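# Seat the hose connector fully onto the tap

## Task

Slide the hose connector onto the tap until it is completely seated, without knocking over the pipe frame.

## Robot and tools

Robot: two arms, left_arm and right_arm, each ending in a two-finger gripper, in a physics simulation. A loose object may occasionally get nudged by an outside push. Anything that ends up off the table, or is set down off it and left, means failure.

Frame: all reported positions, velocities and targets use the scene frame. Its origin is at table-top height, midway between the nominal arm bases. +x points out over the table, +z points up, and left_arm sits on the +y side (arm names do not match image sides). The real bases are offset from nominal; only a BASES line, if present, gives their true place. Reported hand position and orientation can be off by a few centimetres, more at long reach. Each gripper's fingers point along its own +z and open and close along its y. end_effector_position is the point between the finger pads, about 1 cm behind the tips.

execute_actions(actions, cameras): actions is a list of actions; each action is a table of 1 to 15 rows, one row per 1/30 s control step, and a short table repeats its final row until 15 steps are done. Every row has 14 numbers in [-1, 1]: dx, dy, dz, rx, ry, rz, opening for left_arm, then the same seven for right_arm, always all 14 even if one arm is idle. dx..rz are offsets along the scene axes from that arm's Hand target as it stood when the action began, not from the previous row; scale 1.0 = 0.6 m or 180 degrees; rx, ry, rz form a single rotation vector, turning about the Hand target's position. Because each action starts from the current Hand target, sending the same offset again moves further. A translation longer than 1.0 may be shortened along its direction. Opening is absolute: +1 fully open (0.094 m), -1 closed. An empty actions list just returns state and images. cameras: omitted, null or ["all"] gives every camera, [] gives none; an unknown name invalidates the call.

move(target, speed, blend, opening_speed, blocking, cameras): drives each gripper in a straight line toward its target. target is one 14-number row, or a list of up to 15 such rows, in the same layout, units and frame as above; every row is an offset from the Hand targets at the move's start, not from the prior row. speed is path top speed in m/s (0.002 to 4.3, default 0.25; turning capped at twice that in rad/s), one value or one per target. blend (m) rounds corners at intermediate targets; default 0 stops at each. opening_speed (0.2 or more, per second on the -1..+1 scale) ramps finger commands. blocking=false returns after about 0.5 s while the move continues. Paths do not avoid obstacles or the other arm; grippers lag and can overshoot speed, especially with a nearly straight arm. A path runs at most 10 s in total. Steer around an arm's own base, since passing near it can flip shoulder posture. An opening change in a later target happens only once everything reaches rest at that target. The result adds a move: line: done, off_target, moving, held or fault, plus limits (paced = pose clipped, held = steps withheld). An arm not named in the ending is done (within 10 mm and 2 degrees). Neither done nor off_target says whether anything is touched; friction, weight or reach can also leave an arm short.

wait(seconds 0 to 10): lets time pass with the last commands held; a running move keeps going. stop(): brakes the running move (needs braking room). zoom_image(camera, region [x0, y0, x1, y1] in pixels, top-left origin, at most 504x504) enlarges part of a camera's latest image. finished_scene(scene=1) ends irrevocably; the connector must stay seated with nobody holding it.

Cameras: cam_head_left, cam_head_right, cam_high, cam_low, cam_left_wrist, cam_right_wrist, all 672x504. A calibration block gives pinhole+radial intrinsics K, distortion D and T_world_to_cam (world to camera, metres); fixed cameras may have shifted up to about 2.3 degrees and 9 mm, and wrist camera poses derive from joint readings and may lag during motion.

Control details: each step the commanded orientation is clipped to within 40 degrees of the measured one, and position gets priority over orientation. Hand target in a result is the last commanded (clipped) pose; the next offsets count from it. The gripper often rests a centimetre or more short of it because of friction and weight; waiting will not fix that, but the next command (even zeros) re-requests it, and a leftover gap can be sent as an extra offset. Very small moves may not start. An arm blocked by an object keeps pressing; to release, command its target back past the gripper (six zeros re-command the Hand target). To keep a gripper unchanged, resend its current opening, since 0 means half open. Tool commands in the result show current gripper commands.

Gripping: grip_measured uses the opening scale; empty it reads up to about 2.5 mm wide. Full squeeze is roughly 50 to 64 N per pad and starts about 0.05 below the first-contact reading (0.11 for small or round parts). Close slowly on fragile items; to release, command well above grip_measured. Joint velocities reading "within noise" means the arm is still. Joint torques include gravity, carry offsets and noise; torques 3 and 4 wrap at ±28 N m.

Avoid: drops, releasing moving parts, fast impacts, very hard pushes, and any hard contact between the two arms (a gripper closing on the other arm's fingers counts), which can end the scene. The clearance check may hold commands bringing the arms close, but not gripper-to-gripper contact. Motors heat when holding loads, stretched out or pushing at unreachable poses; MOTOR HOT appears at 85 °C, and at 100 °C that arm goes limp for 30 to 60 s or more (OVER-TEMPERATURE FAULT), possibly without warning. Joint ranges (rad): waist -2.880..2.880, shoulder 0.000..3.142, elbow 0.000..3.019 (straight 2.964), wrist pitch -1.693..1.571, wrist yaw -1.571..1.571, wrist roll -2.094..2.094.

Each tool is called after "Call:" as name(argument=value, ...) on one line, values as JSON.

## Session

Call:
execute_actions(actions=[])

Scene clock: 0.00 s.
left_arm: end_effector_position=(+0.5229, +0.5058, +0.2072) grip_measured=+1.000 end_effector_quat_wxyz=(+0.000, +0.562, +0.826, +0.040) | right_arm: end_effector_position=(+0.3636, -0.6290, +0.1337) grip_measured=+1.000 end_effector_quat_wxyz=(+0.429, +0.415, +0.751, -0.283)
Joint positions: left_arm=[0.293 1.642 1.508 -1.376 -0.051 1.465 0.094] | right_arm=[-0.753 1.354 0.594 0.242 0.304 0.091 0.094]
Joint velocities: within noise
Joint torques (N m): no reading
Heat: left arm: hottest wrist yaw 30 °C; right arm: hottest waist 30 °C.
Hand target: left_arm +0.5294, +0.5076, +0.2137; +0.006, +0.561, +0.826, +0.047 | right_arm +0.3694, -0.6343, +0.1437; +0.438, +0.414, +0.745, -0.285
Tool commands: left_gripper/opening=+1.0 right_gripper/opening=+1.0

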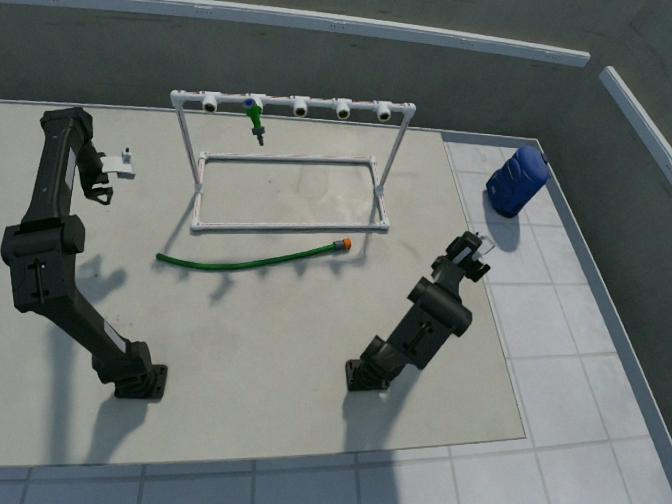

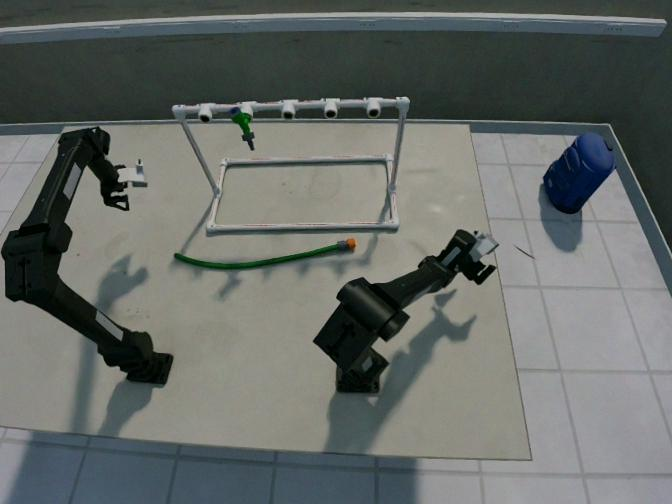

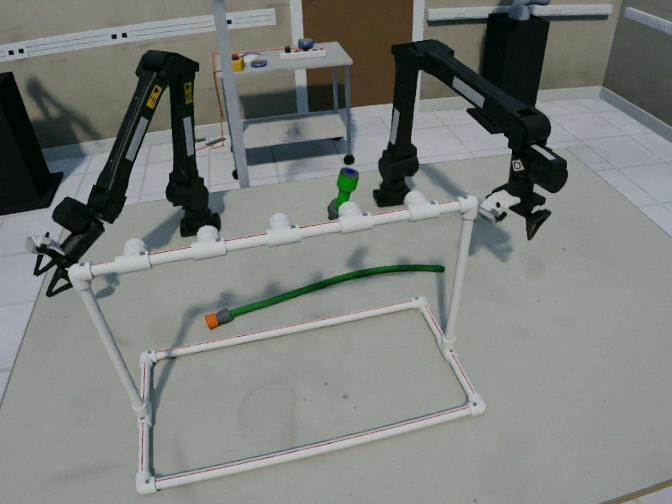

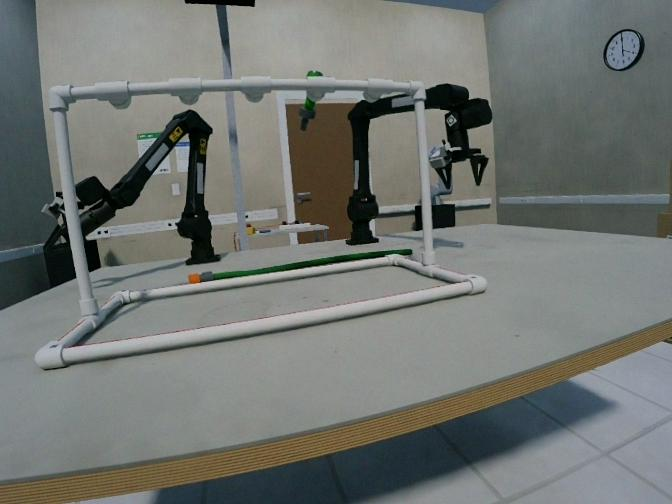

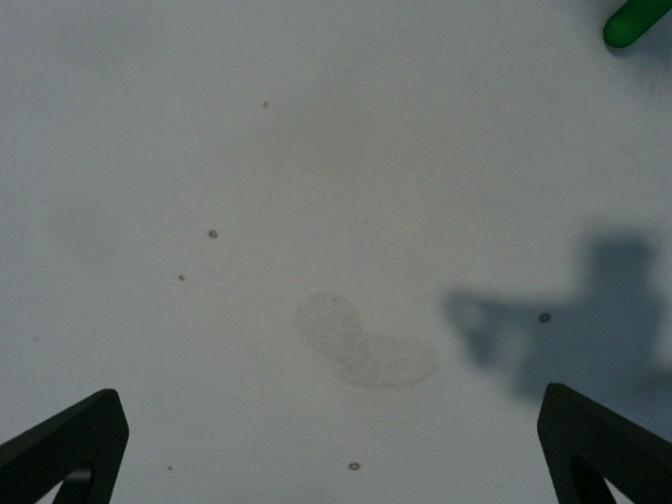

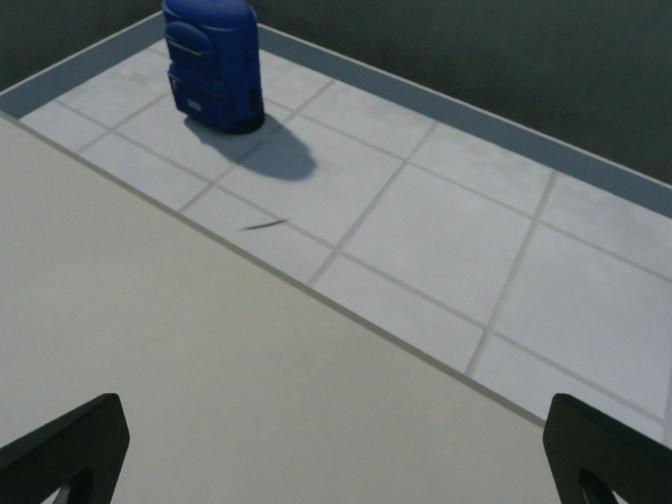

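Call:
zoom_image(camera="cam_head_left", region=[160, 80, 300, 185])

Call:
zoom_image(camera="cam_head_left", region=[140, 200, 400, 300])

Call:
zoom_image(camera="cam_high", region=[260, 140, 460, 290])

Call:
zoom_image(camera="cam_low", region=[220, 50, 440, 215])

Call:
zoom_image(camera="cam_head_right", region=[160, 80, 300, 185])

Call:
zoom_image(camera="cam_head_right", region=[160, 200, 420, 300])

Scaled by 3.600 from the camera's 672x504 image, which has a finer 960x720 frame.

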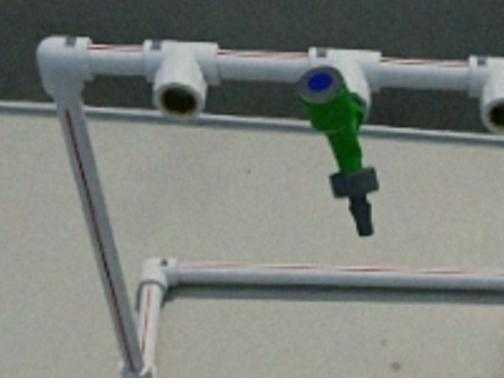

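Scaled by 1.938 from the camera's 672x504 image, which has a finer 960x720 frame.

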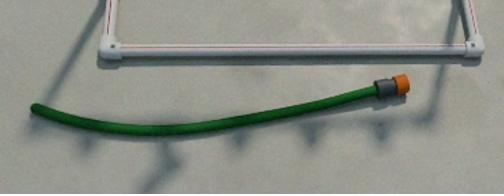

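Scaled by 2.520 from the camera's 672x504 image, which has a finer 960x720 frame.

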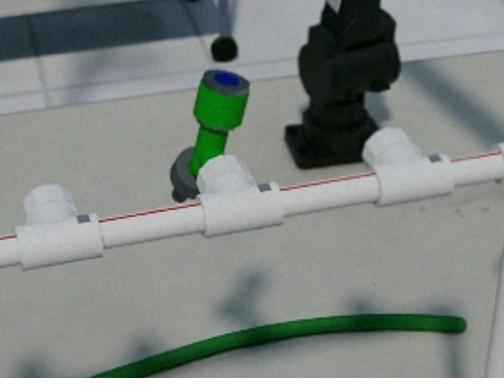

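Scaled by 2.291 from the camera's 672x504 image, which has a finer 960x720 frame.

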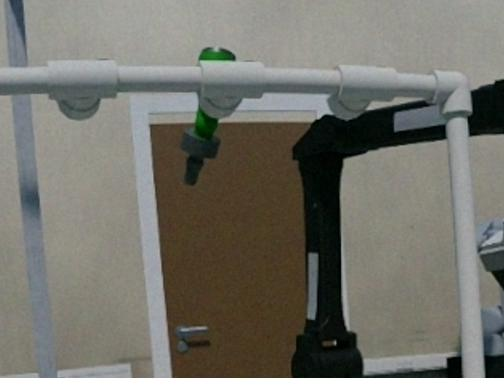

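Scaled by 3.600 from the camera's 672x504 image, which has a finer 960x720 frame.

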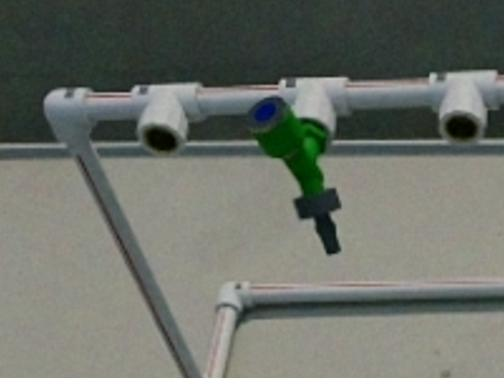

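Scaled by 1.938 from the camera's 672x504 image, which has a finer 960x720 frame.

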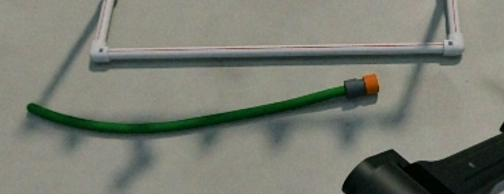

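Call:
move(target=[0,0,0,0,0,0,1, 0.151,0.707,0.03,0.3284,0.1238,-0.0721,1])

Scene clock: 6.00 s.
left_arm: end_effector_position=(+0.5229, +0.5058, +0.2072) grip_measured=+1.000 end_effector_quat_wxyz=(+0.000, +0.562, +0.826, +0.040) | right_arm: end_effector_position=(+0.4450, -0.2136, +0.1506) grip_measured=+1.000 end_effector_quat_wxyz=(-0.006, +0.588, +0.809, -0.008)
Joint positions: left_arm=[0.293 1.642 1.508 -1.376 -0.051 1.465 0.094] | right_arm=[0.103 1.473 1.16 -1.278 0.004 1.372 0.094]
Joint velocities: within noise
Joint torques (N m): left_arm=[1.32 -15.03 12.01 0.51 0.17 0.02] | right_arm=[-0.62 -10.34 12.81 0.18 0.02 0.22]
Heat: left arm: hottest wrist yaw 30 °C; right arm: hottest waist 30 °C.
Hand target: left_arm +0.5294, +0.5076, +0.2137; +0.006, +0.561, +0.826, +0.047 | right_arm +0.4601, -0.2101, +0.1618; +0.000, +0.592, +0.806, +0.000
Off the commanded pose: left_arm 0.009 m, 1 deg | right_arm 0.019 m, 1 deg.
move: off_target (right_arm)
camera_calibration:
cam_right_wrist: T_world_to_cam=[[-0.950796, -0.309262, 0.0185609, 0.352128], [-0.274169, 0.867781, 0.414473, 0.282529], [-0.144288, 0.388991, -0.909872, 0.370092], [0, 0, 0, 1]] pos_world=[0.465662, -0.280235, 0.2131]

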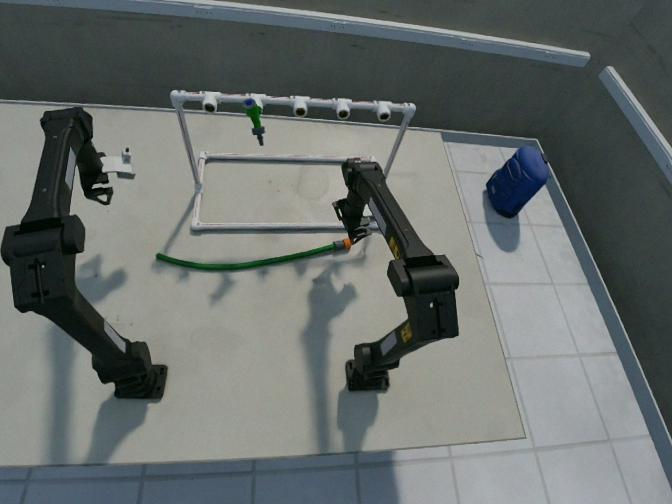

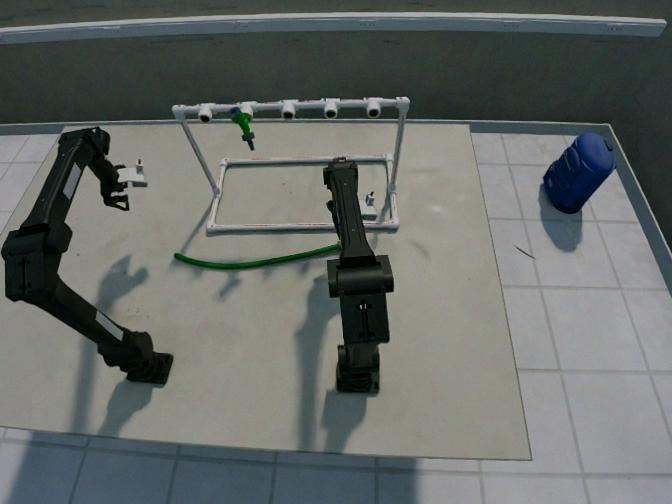

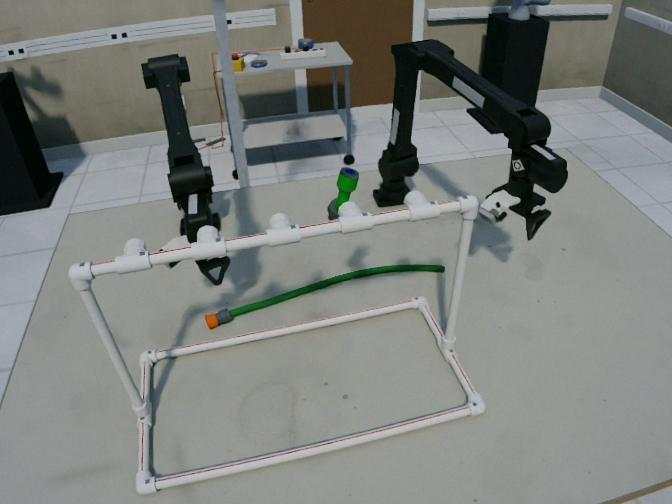

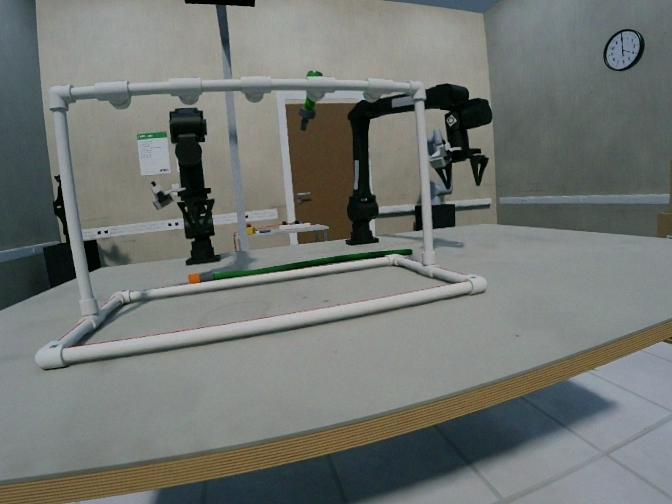

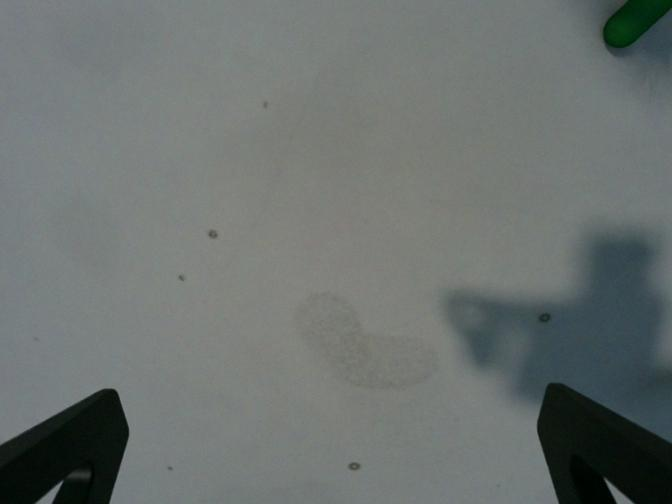

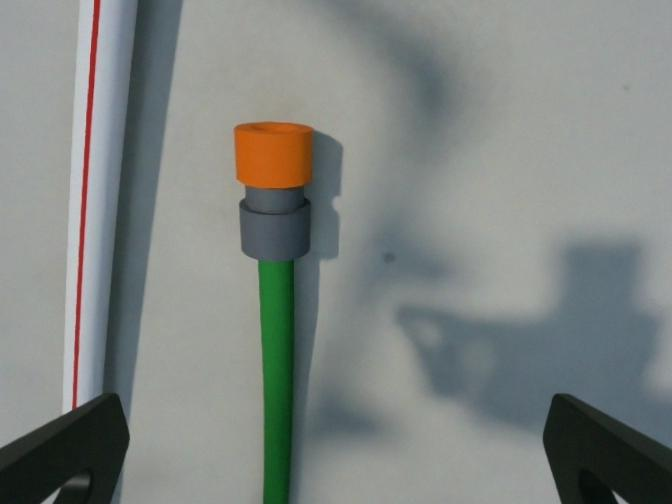

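Call:
move(target=[0,0,0,0,0,0,1, 0.0355,0.0263,-0.118,0,0,0,0.1], cameras=["cam_right_wrist","cam_high"])

Scene clock: 7.53 s.
left_arm: end_effector_position=(+0.5229, +0.5058, +0.2072) grip_measured=+1.000 end_effector_quat_wxyz=(+0.000, +0.562, +0.826, +0.040) | right_arm: end_effector_position=(+0.4800, -0.1976, +0.0950) grip_measured=+0.102 end_effector_quat_wxyz=(+0.000, +0.589, +0.808, -0.002)
Joint positions: left_arm=[0.293 1.642 1.508 -1.376 -0.051 1.465 0.094] | right_arm=[0.129 1.608 1.16 -1.125 0.003 1.401 0.052]
Joint velocities: within noise
Joint torques (N m): left_arm=[1.26 -14.97 11.99 0.53 0.17 0.01] | right_arm=[-0.21 -12.45 8.14 1.18 0.06 0.21]
Heat: left arm: hottest elbow 29 °C; right arm: hottest waist 30 °C.
Hand target: left_arm +0.5294, +0.5076, +0.2137; +0.006, +0.561, +0.826, +0.047 | right_arm +0.4813, -0.1942, +0.0910; +0.000, +0.592, +0.806, +0.000
Off the commanded pose: left_arm 0.009 m, 1 deg | right_arm 0.005 m, 0 deg.
move: done
camera_calibration:
cam_right_wrist: T_world_to_cam=[[-0.951907, -0.306386, 0.000366454, 0.394181], [-0.279046, 0.867456, 0.41189, 0.303715], [-0.126515, 0.391978, -0.911234, 0.310584], [0, 0, 0, 1]] pos_world=[0.499267, -0.26443, 0.157773]
Images, in order (width x height): cam_high 672x504, cam_right_wrist 672x504.

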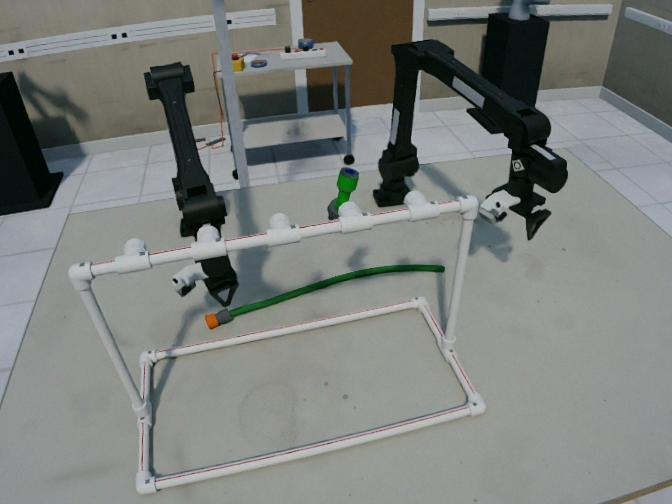

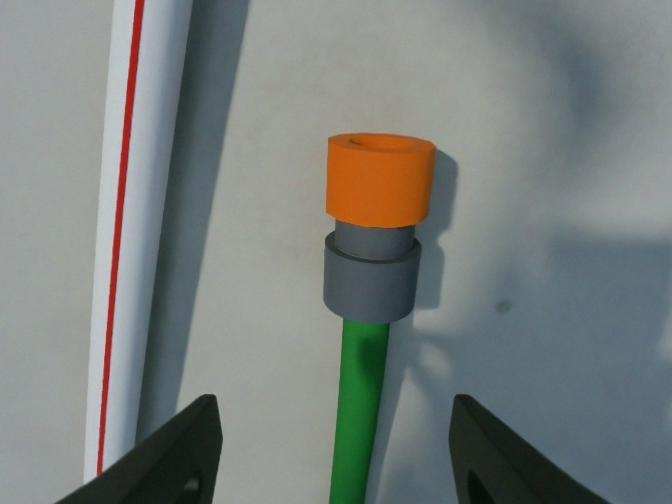

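Call:
move(target=[0,0,0,0,0,0,1, -0.0247,0.002,-0.125,0,0,0,0.1], speed=0.15, cameras=["cam_right_wrist","cam_low"])

Scene clock: 10.30 s.
left_arm: end_effector_position=(+0.5229, +0.5058, +0.2072) grip_measured=+1.000 end_effector_quat_wxyz=(+0.000, +0.562, +0.826, +0.040) | right_arm: end_effector_position=(+0.4662, -0.1974, +0.0209) grip_measured=+0.102 end_effector_quat_wxyz=(+0.001, +0.591, +0.807, -0.001)
Joint positions: left_arm=[0.293 1.642 1.508 -1.376 -0.051 1.465 0.094] | right_arm=[0.134 1.681 1.026 -0.915 0.003 1.409 0.052]
Joint velocities: within noise
Joint torques (N m): left_arm=[1.14 -15.03 12.01 0.57 0.17 0.01] | right_arm=[0.03 -12.16 7.17 1.21 0.05 0.21]
Heat: left arm: hottest elbow 30 °C; right arm: hottest waist 30 °C.
Hand target: left_arm +0.5294, +0.5076, +0.2137; +0.006, +0.561, +0.826, +0.047 | right_arm +0.4666, -0.1931, +0.0160; +0.000, +0.592, +0.806, +0.000
Off the commanded pose: left_arm 0.009 m, 1 deg | right_arm 0.007 m, 0 deg.
move: done
camera_calibration:
cam_right_wrist: T_world_to_cam=[[-0.952851, -0.303427, -0.00265609, 0.382314], [-0.277601, 0.868151, 0.411401, 0.329737], [-0.122524, 0.392741, -0.91145, 0.239516], [0, 0, 0, 1]] pos_world=[0.485171, -0.264325, 0.0836686]
Images, in order (width x height): cam_low 672x504, cam_right_wrist 672x504.

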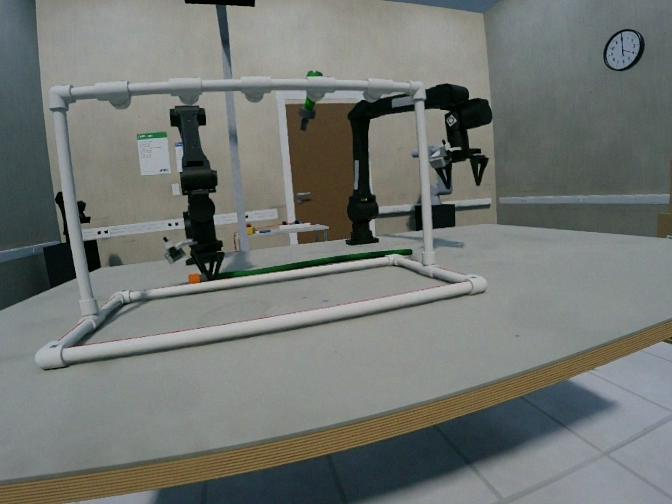

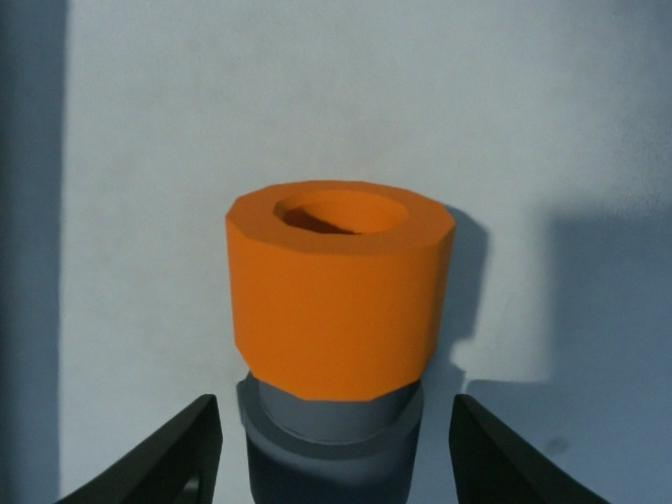

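Call:
move(target=[0,0,0,0,0,0,1, 0,0,0,0,0,0,-0.55], opening_speed=0.4, cameras=["cam_right_wrist"])

Scene clock: 12.27 s.
left_arm: end_effector_position=(+0.5229, +0.5058, +0.2072) grip_measured=+1.000 end_effector_quat_wxyz=(+0.000, +0.562, +0.826, +0.040) | right_arm: end_effector_position=(+0.4663, -0.1974, +0.0209) grip_measured=-0.302 end_effector_quat_wxyz=(+0.001, +0.591, +0.807, -0.001)
Joint positions: left_arm=[0.293 1.642 1.508 -1.376 -0.051 1.465 0.094] | right_arm=[0.134 1.681 1.026 -0.915 0.003 1.411 0.033]
Joint velocities: within noise
Joint torques (N m): left_arm=[1.38 -15.03 11.96 0.53 0.17 0.01] | right_arm=[-0.09 -12.28 7.17 1.17 0.06 0.19]
Heat: left arm: hottest elbow 30 °C; right arm: hottest waist 30 °C.
Hand target: left_arm +0.5294, +0.5076, +0.2137; +0.006, +0.561, +0.826, +0.047 | right_arm +0.4666, -0.1932, +0.0160; +0.000, +0.592, +0.806, +0.000
Off the commanded pose: left_arm 0.009 m, 1 deg | right_arm 0.006 m, 0 deg.
move: done
camera_calibration:
cam_right_wrist: T_world_to_cam=[[-0.953187, -0.302365, -0.00306158, 0.382794], [-0.276804, 0.868441, 0.411327, 0.329431], [-0.121712, 0.392919, -0.911483, 0.239171], [0, 0, 0, 1]] pos_world=[0.485172, -0.264323, 0.083668]
Images, in order (width x height): cam_right_wrist 672x504.

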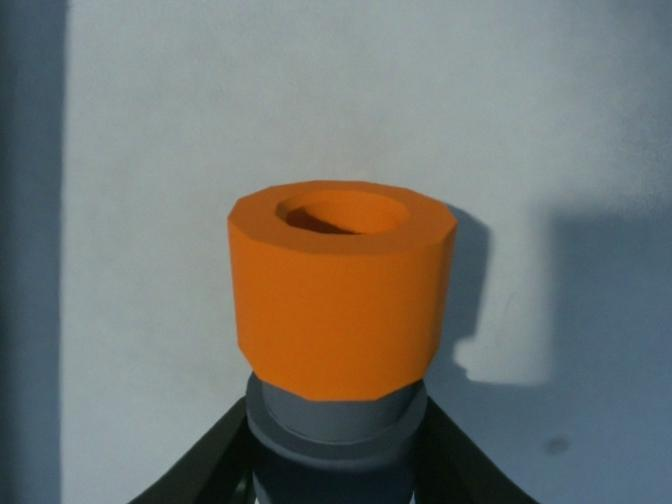

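Call:
move(target=[0,0,0,0,0,0,1, -0.078,0.072,0.34,0,0,0,-0.55], speed=0.2)

Scene clock: 14.67 s.
left_arm: end_effector_position=(+0.5229, +0.5058, +0.2072) grip_measured=+1.000 end_effector_quat_wxyz=(+0.000, +0.562, +0.826, +0.040) | right_arm: end_effector_position=(+0.4075, -0.1567, +0.1995) grip_measured=-0.302 end_effector_quat_wxyz=(-0.012, +0.591, +0.806, -0.018)
Joint positions: left_arm=[0.293 1.642 1.508 -1.376 -0.051 1.465 0.094] | right_arm=[0.261 1.388 1.203 -1.429 0.003 1.538 0.033]
Joint velocities: within noise
Joint torques (N m): left_arm=[1.32 -15.03 12.01 0.54 0.17 0.02] | right_arm=[-0.09 -10.64 13.42 0.09 0.04 0.15]
Heat: left arm: hottest elbow 30 °C; right arm: hottest waist 30 °C.
Hand target: left_arm +0.5294, +0.5076, +0.2137; +0.006, +0.561, +0.826, +0.047 | right_arm +0.4197, -0.1499, +0.2199; +0.000, +0.592, +0.806, +0.000
Off the commanded pose: left_arm 0.009 m, 1 deg | right_arm 0.025 m, 2 deg.
move: off_target (right_arm)
camera_calibration:
cam_right_wrist: T_world_to_cam=[[-0.952394, -0.302183, 0.0403833, 0.330593], [-0.259565, 0.873199, 0.412492, 0.197836], [-0.15991, 0.382373, -0.910066, 0.392479], [0, 0, 0, 1]] pos_world=[0.428967, -0.222924, 0.262225]

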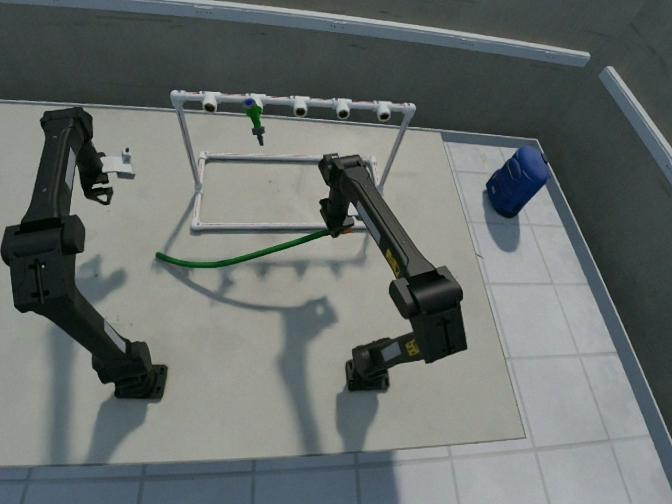

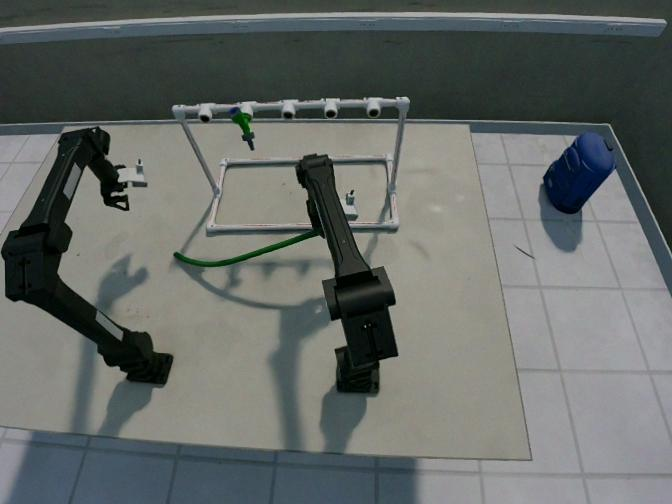

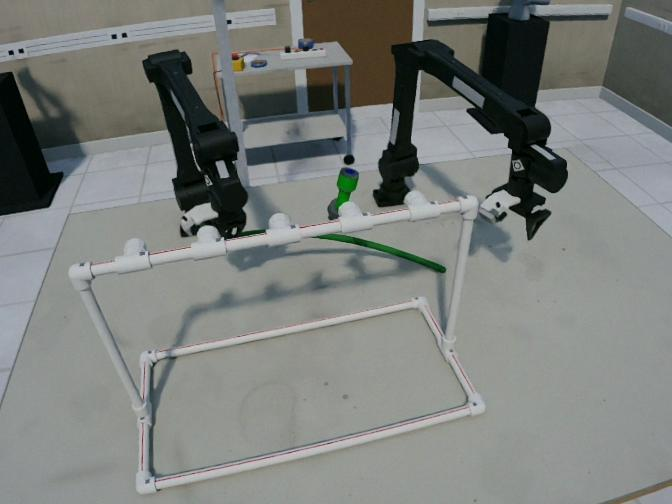

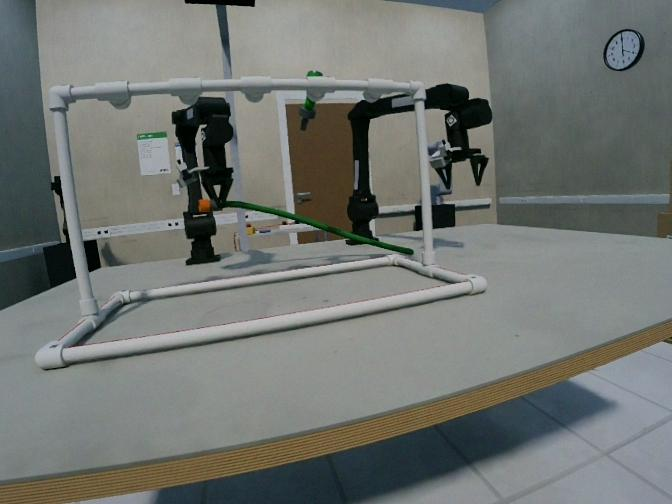

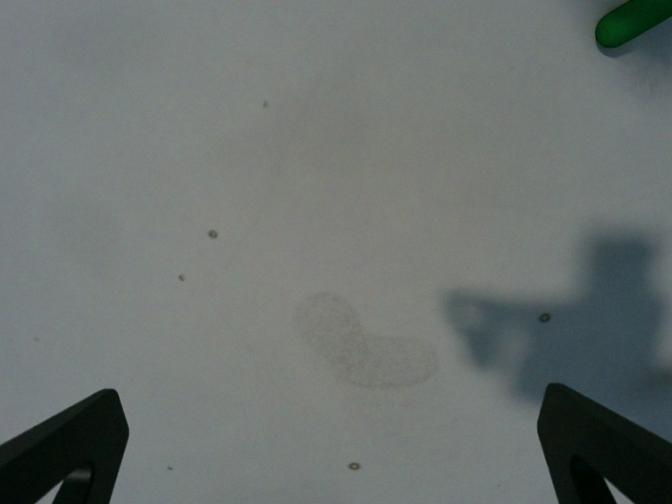

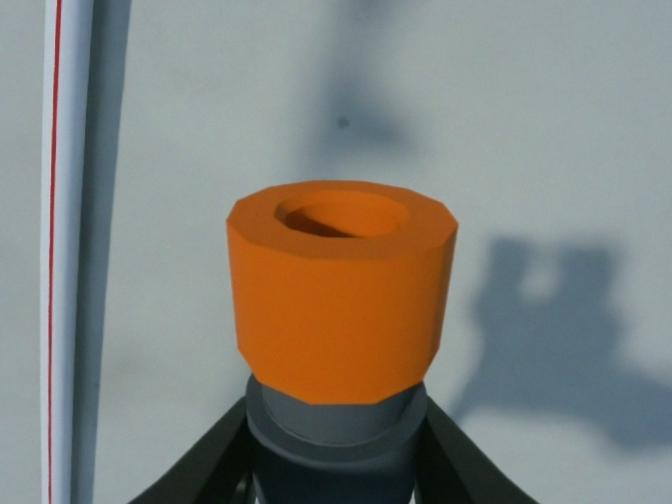

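Call:
move(target=[0,0,0,0,0,0,1, 0.0838,0.25,0.05,-0.0525,-0.393,0.5182,-0.55], speed=0.3)

Scene clock: 19.20 s.
left_arm: end_effector_position=(+0.5229, +0.5058, +0.2072) grip_measured=+1.000 end_effector_quat_wxyz=(+0.000, +0.562, +0.826, +0.040) | right_arm: end_effector_position=(+0.4655, +0.0022, +0.2516) grip_measured=-0.302 end_effector_quat_wxyz=(+0.448, -0.231, +0.825, +0.255)
Joint positions: left_arm=[0.293 1.642 1.508 -1.376 -0.051 1.465 0.094] | right_arm=[0.435 1.168 0.801 -0.147 -0.303 0.079 0.033]
Joint velocities: within noise
Joint torques (N m): left_arm=[1.32 -15.03 12.01 0.54 0.18 0.02] | right_arm=[-1.49 -7.24 9.72 3.15 -0.13 -0.2]
Heat: left arm: hottest elbow 31 °C; right arm: hottest waist 30 °C.
Hand target: left_arm +0.5294, +0.5076, +0.2137; +0.006, +0.561, +0.826, +0.047 | right_arm +0.4701, +0.0001, +0.2501; +0.456, -0.240, +0.820, +0.249
Off the commanded pose: left_arm 0.009 m, 1 deg | right_arm 0.005 m, 2 deg.
move: done
camera_calibration:
cam_right_wrist: T_world_to_cam=[[0.611481, -0.761479, -0.215037, -0.230904], [-0.704475, -0.400182, -0.586148, 0.513775], [0.360285, 0.509907, -0.781146, 0.113495], [0, 0, 0, 1]] pos_world=[0.462245, -0.0280972, 0.340151]

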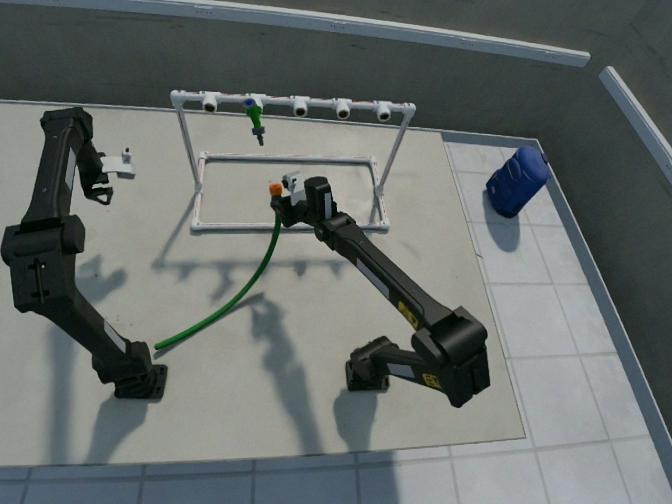

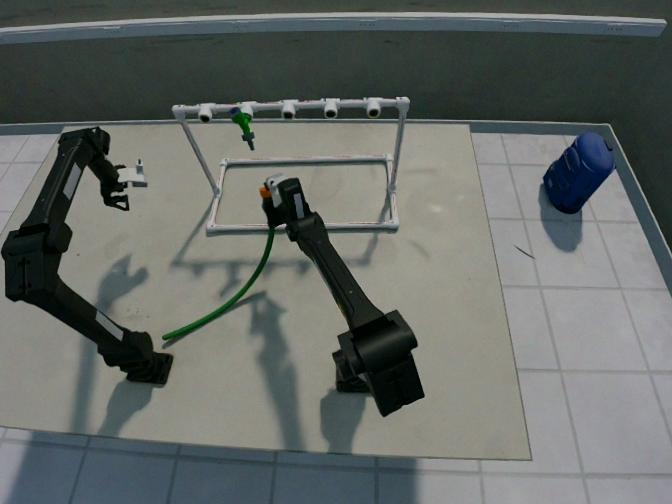

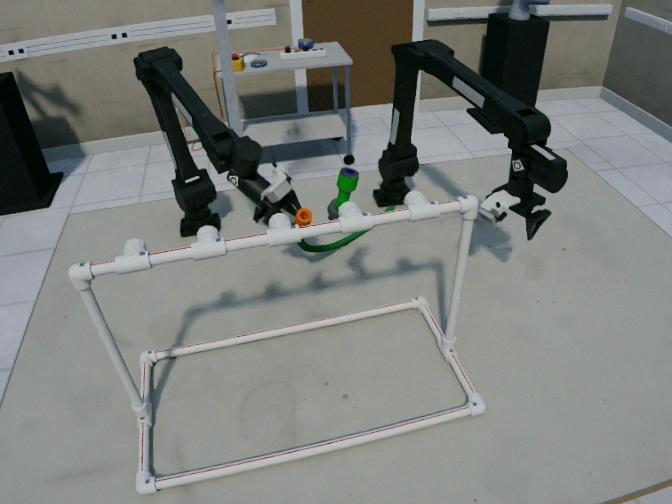

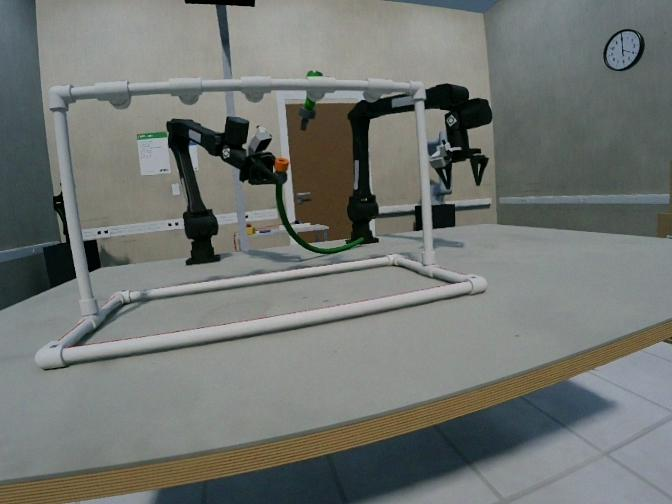

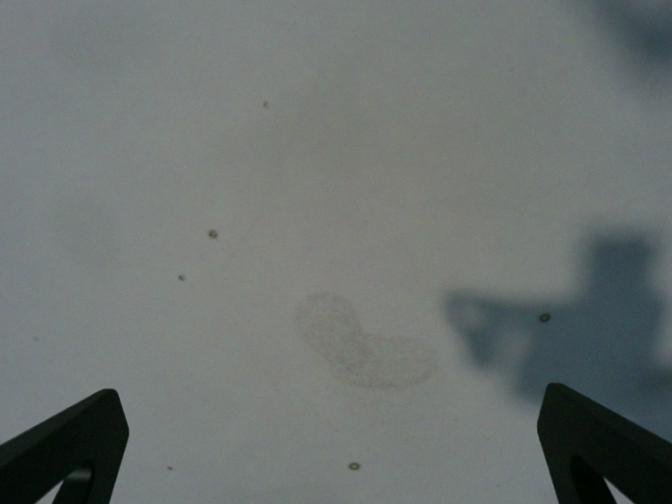

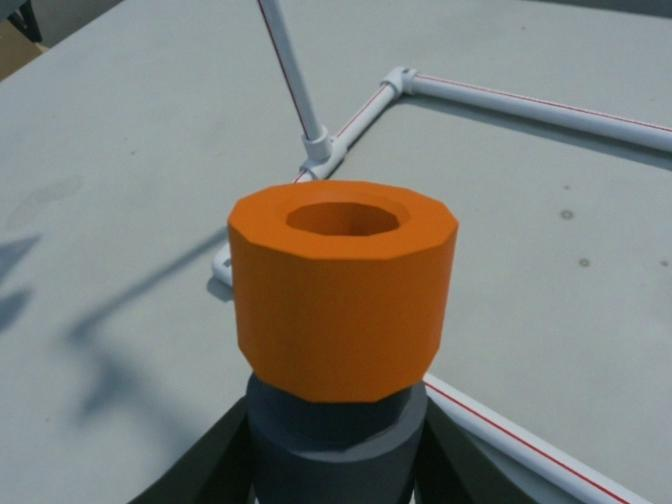

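Call:
move(target=[[-0.133,-0.18,0.343,-0.3622,-0.0989,0.8304,0.4, 0.075,0.05,-0.025,0,0,0,-0.55],[0.118,-0.624,0.469,-0.3622,-0.0989,0.8304,0.4, 0.075,0.05,-0.025,0,0,0,-0.55]], speed=0.4)

Scene clock: 27.73 s.
left_arm: end_effector_position=(+0.5949, +0.1377, +0.4803) grip_measured=+0.402 end_effector_quat_wxyz=(-0.266, +0.674, -0.646, +0.241) | right_arm: end_effector_position=(+0.4969, +0.0177, +0.2080) grip_measured=-0.302 end_effector_quat_wxyz=(+0.427, -0.230, +0.838, +0.249)
Joint positions: left_arm=[-0.455 1.632 2.07 -1.353 -0.358 -1.97 0.066] | right_arm=[0.439 1.325 0.838 -0.076 -0.294 0.079 0.033]
Joint velocities: within noise
Joint torques (N m): left_arm=[0.97 -13.74 15.57 0.96 -0.24 -0.01] | right_arm=[-0.21 -9 14.22 3.17 0.19 -0.1]
Heat: left arm: hottest elbow 32 °C; right arm: hottest waist 30 °C.
Hand target: left_arm +0.6001, +0.1331, +0.4951; -0.268, +0.675, -0.639, +0.253 | right_arm +0.5150, +0.0302, +0.2348; +0.456, -0.240, +0.820, +0.249
Off the commanded pose: left_arm 0.016 m, 2 deg | right_arm 0.035 m, 4 deg.
move: off_target (left_arm, right_arm)
camera_calibration:
cam_left_wrist: T_world_to_cam=[[0.736462, 0.0391709, 0.675344, -0.770021], [-0.235524, -0.921014, 0.31026, 0.155858], [0.634154, -0.387554, -0.669067, 0.088788], [0, 0, 0, 1]] pos_world=[0.547495, 0.20812, 0.531078]
cam_right_wrist: T_world_to_cam=[[0.599293, -0.769451, -0.220894, -0.240262], [-0.730265, -0.41242, -0.544631, 0.520953], [0.327965, 0.487705, -0.809063, 0.0824675], [0, 0, 0, 1]] pos_world=[0.497375, -0.0102381, 0.297376]

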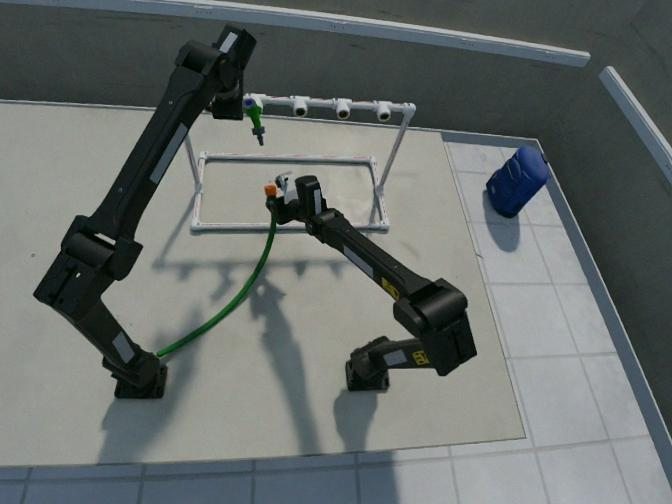

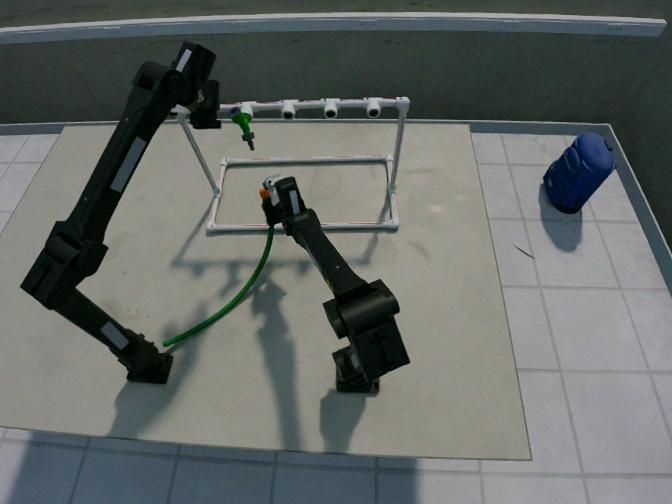

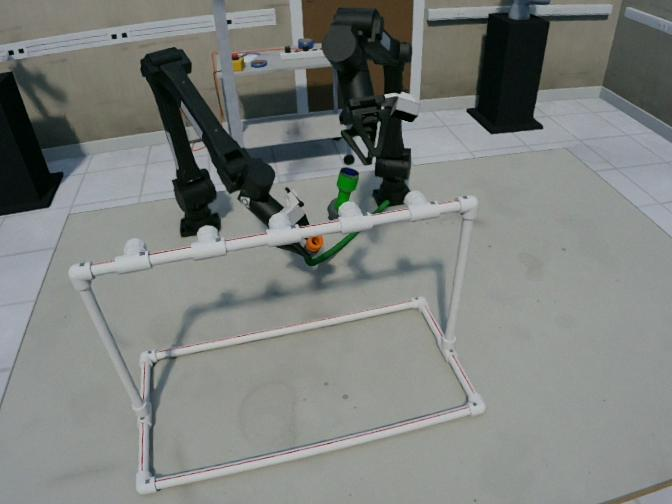

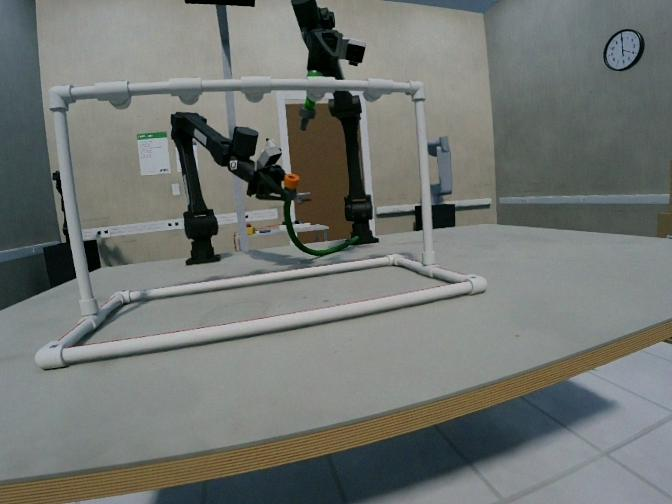

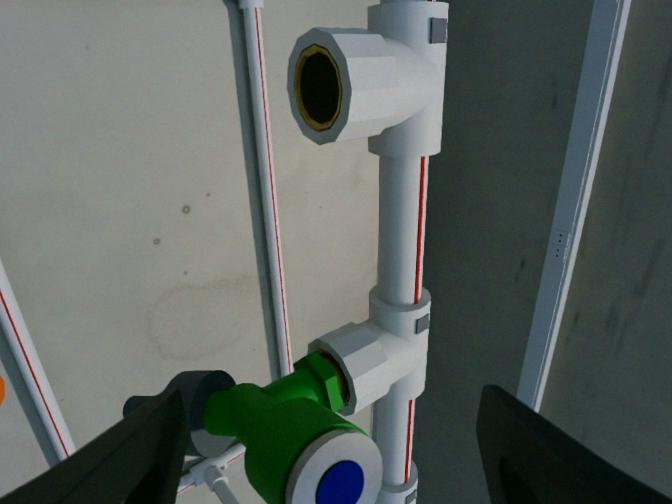

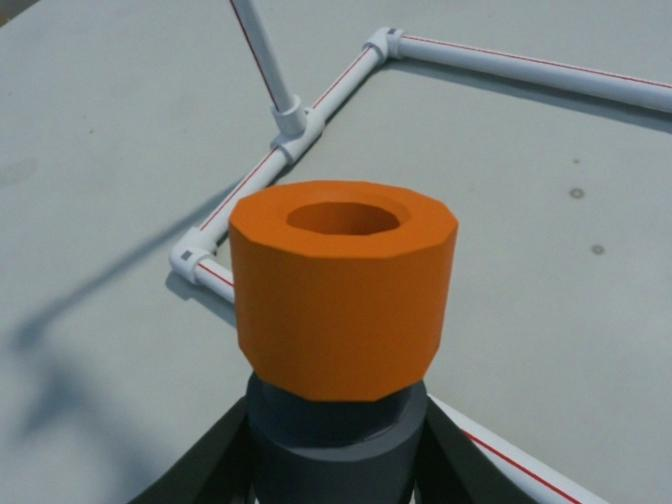

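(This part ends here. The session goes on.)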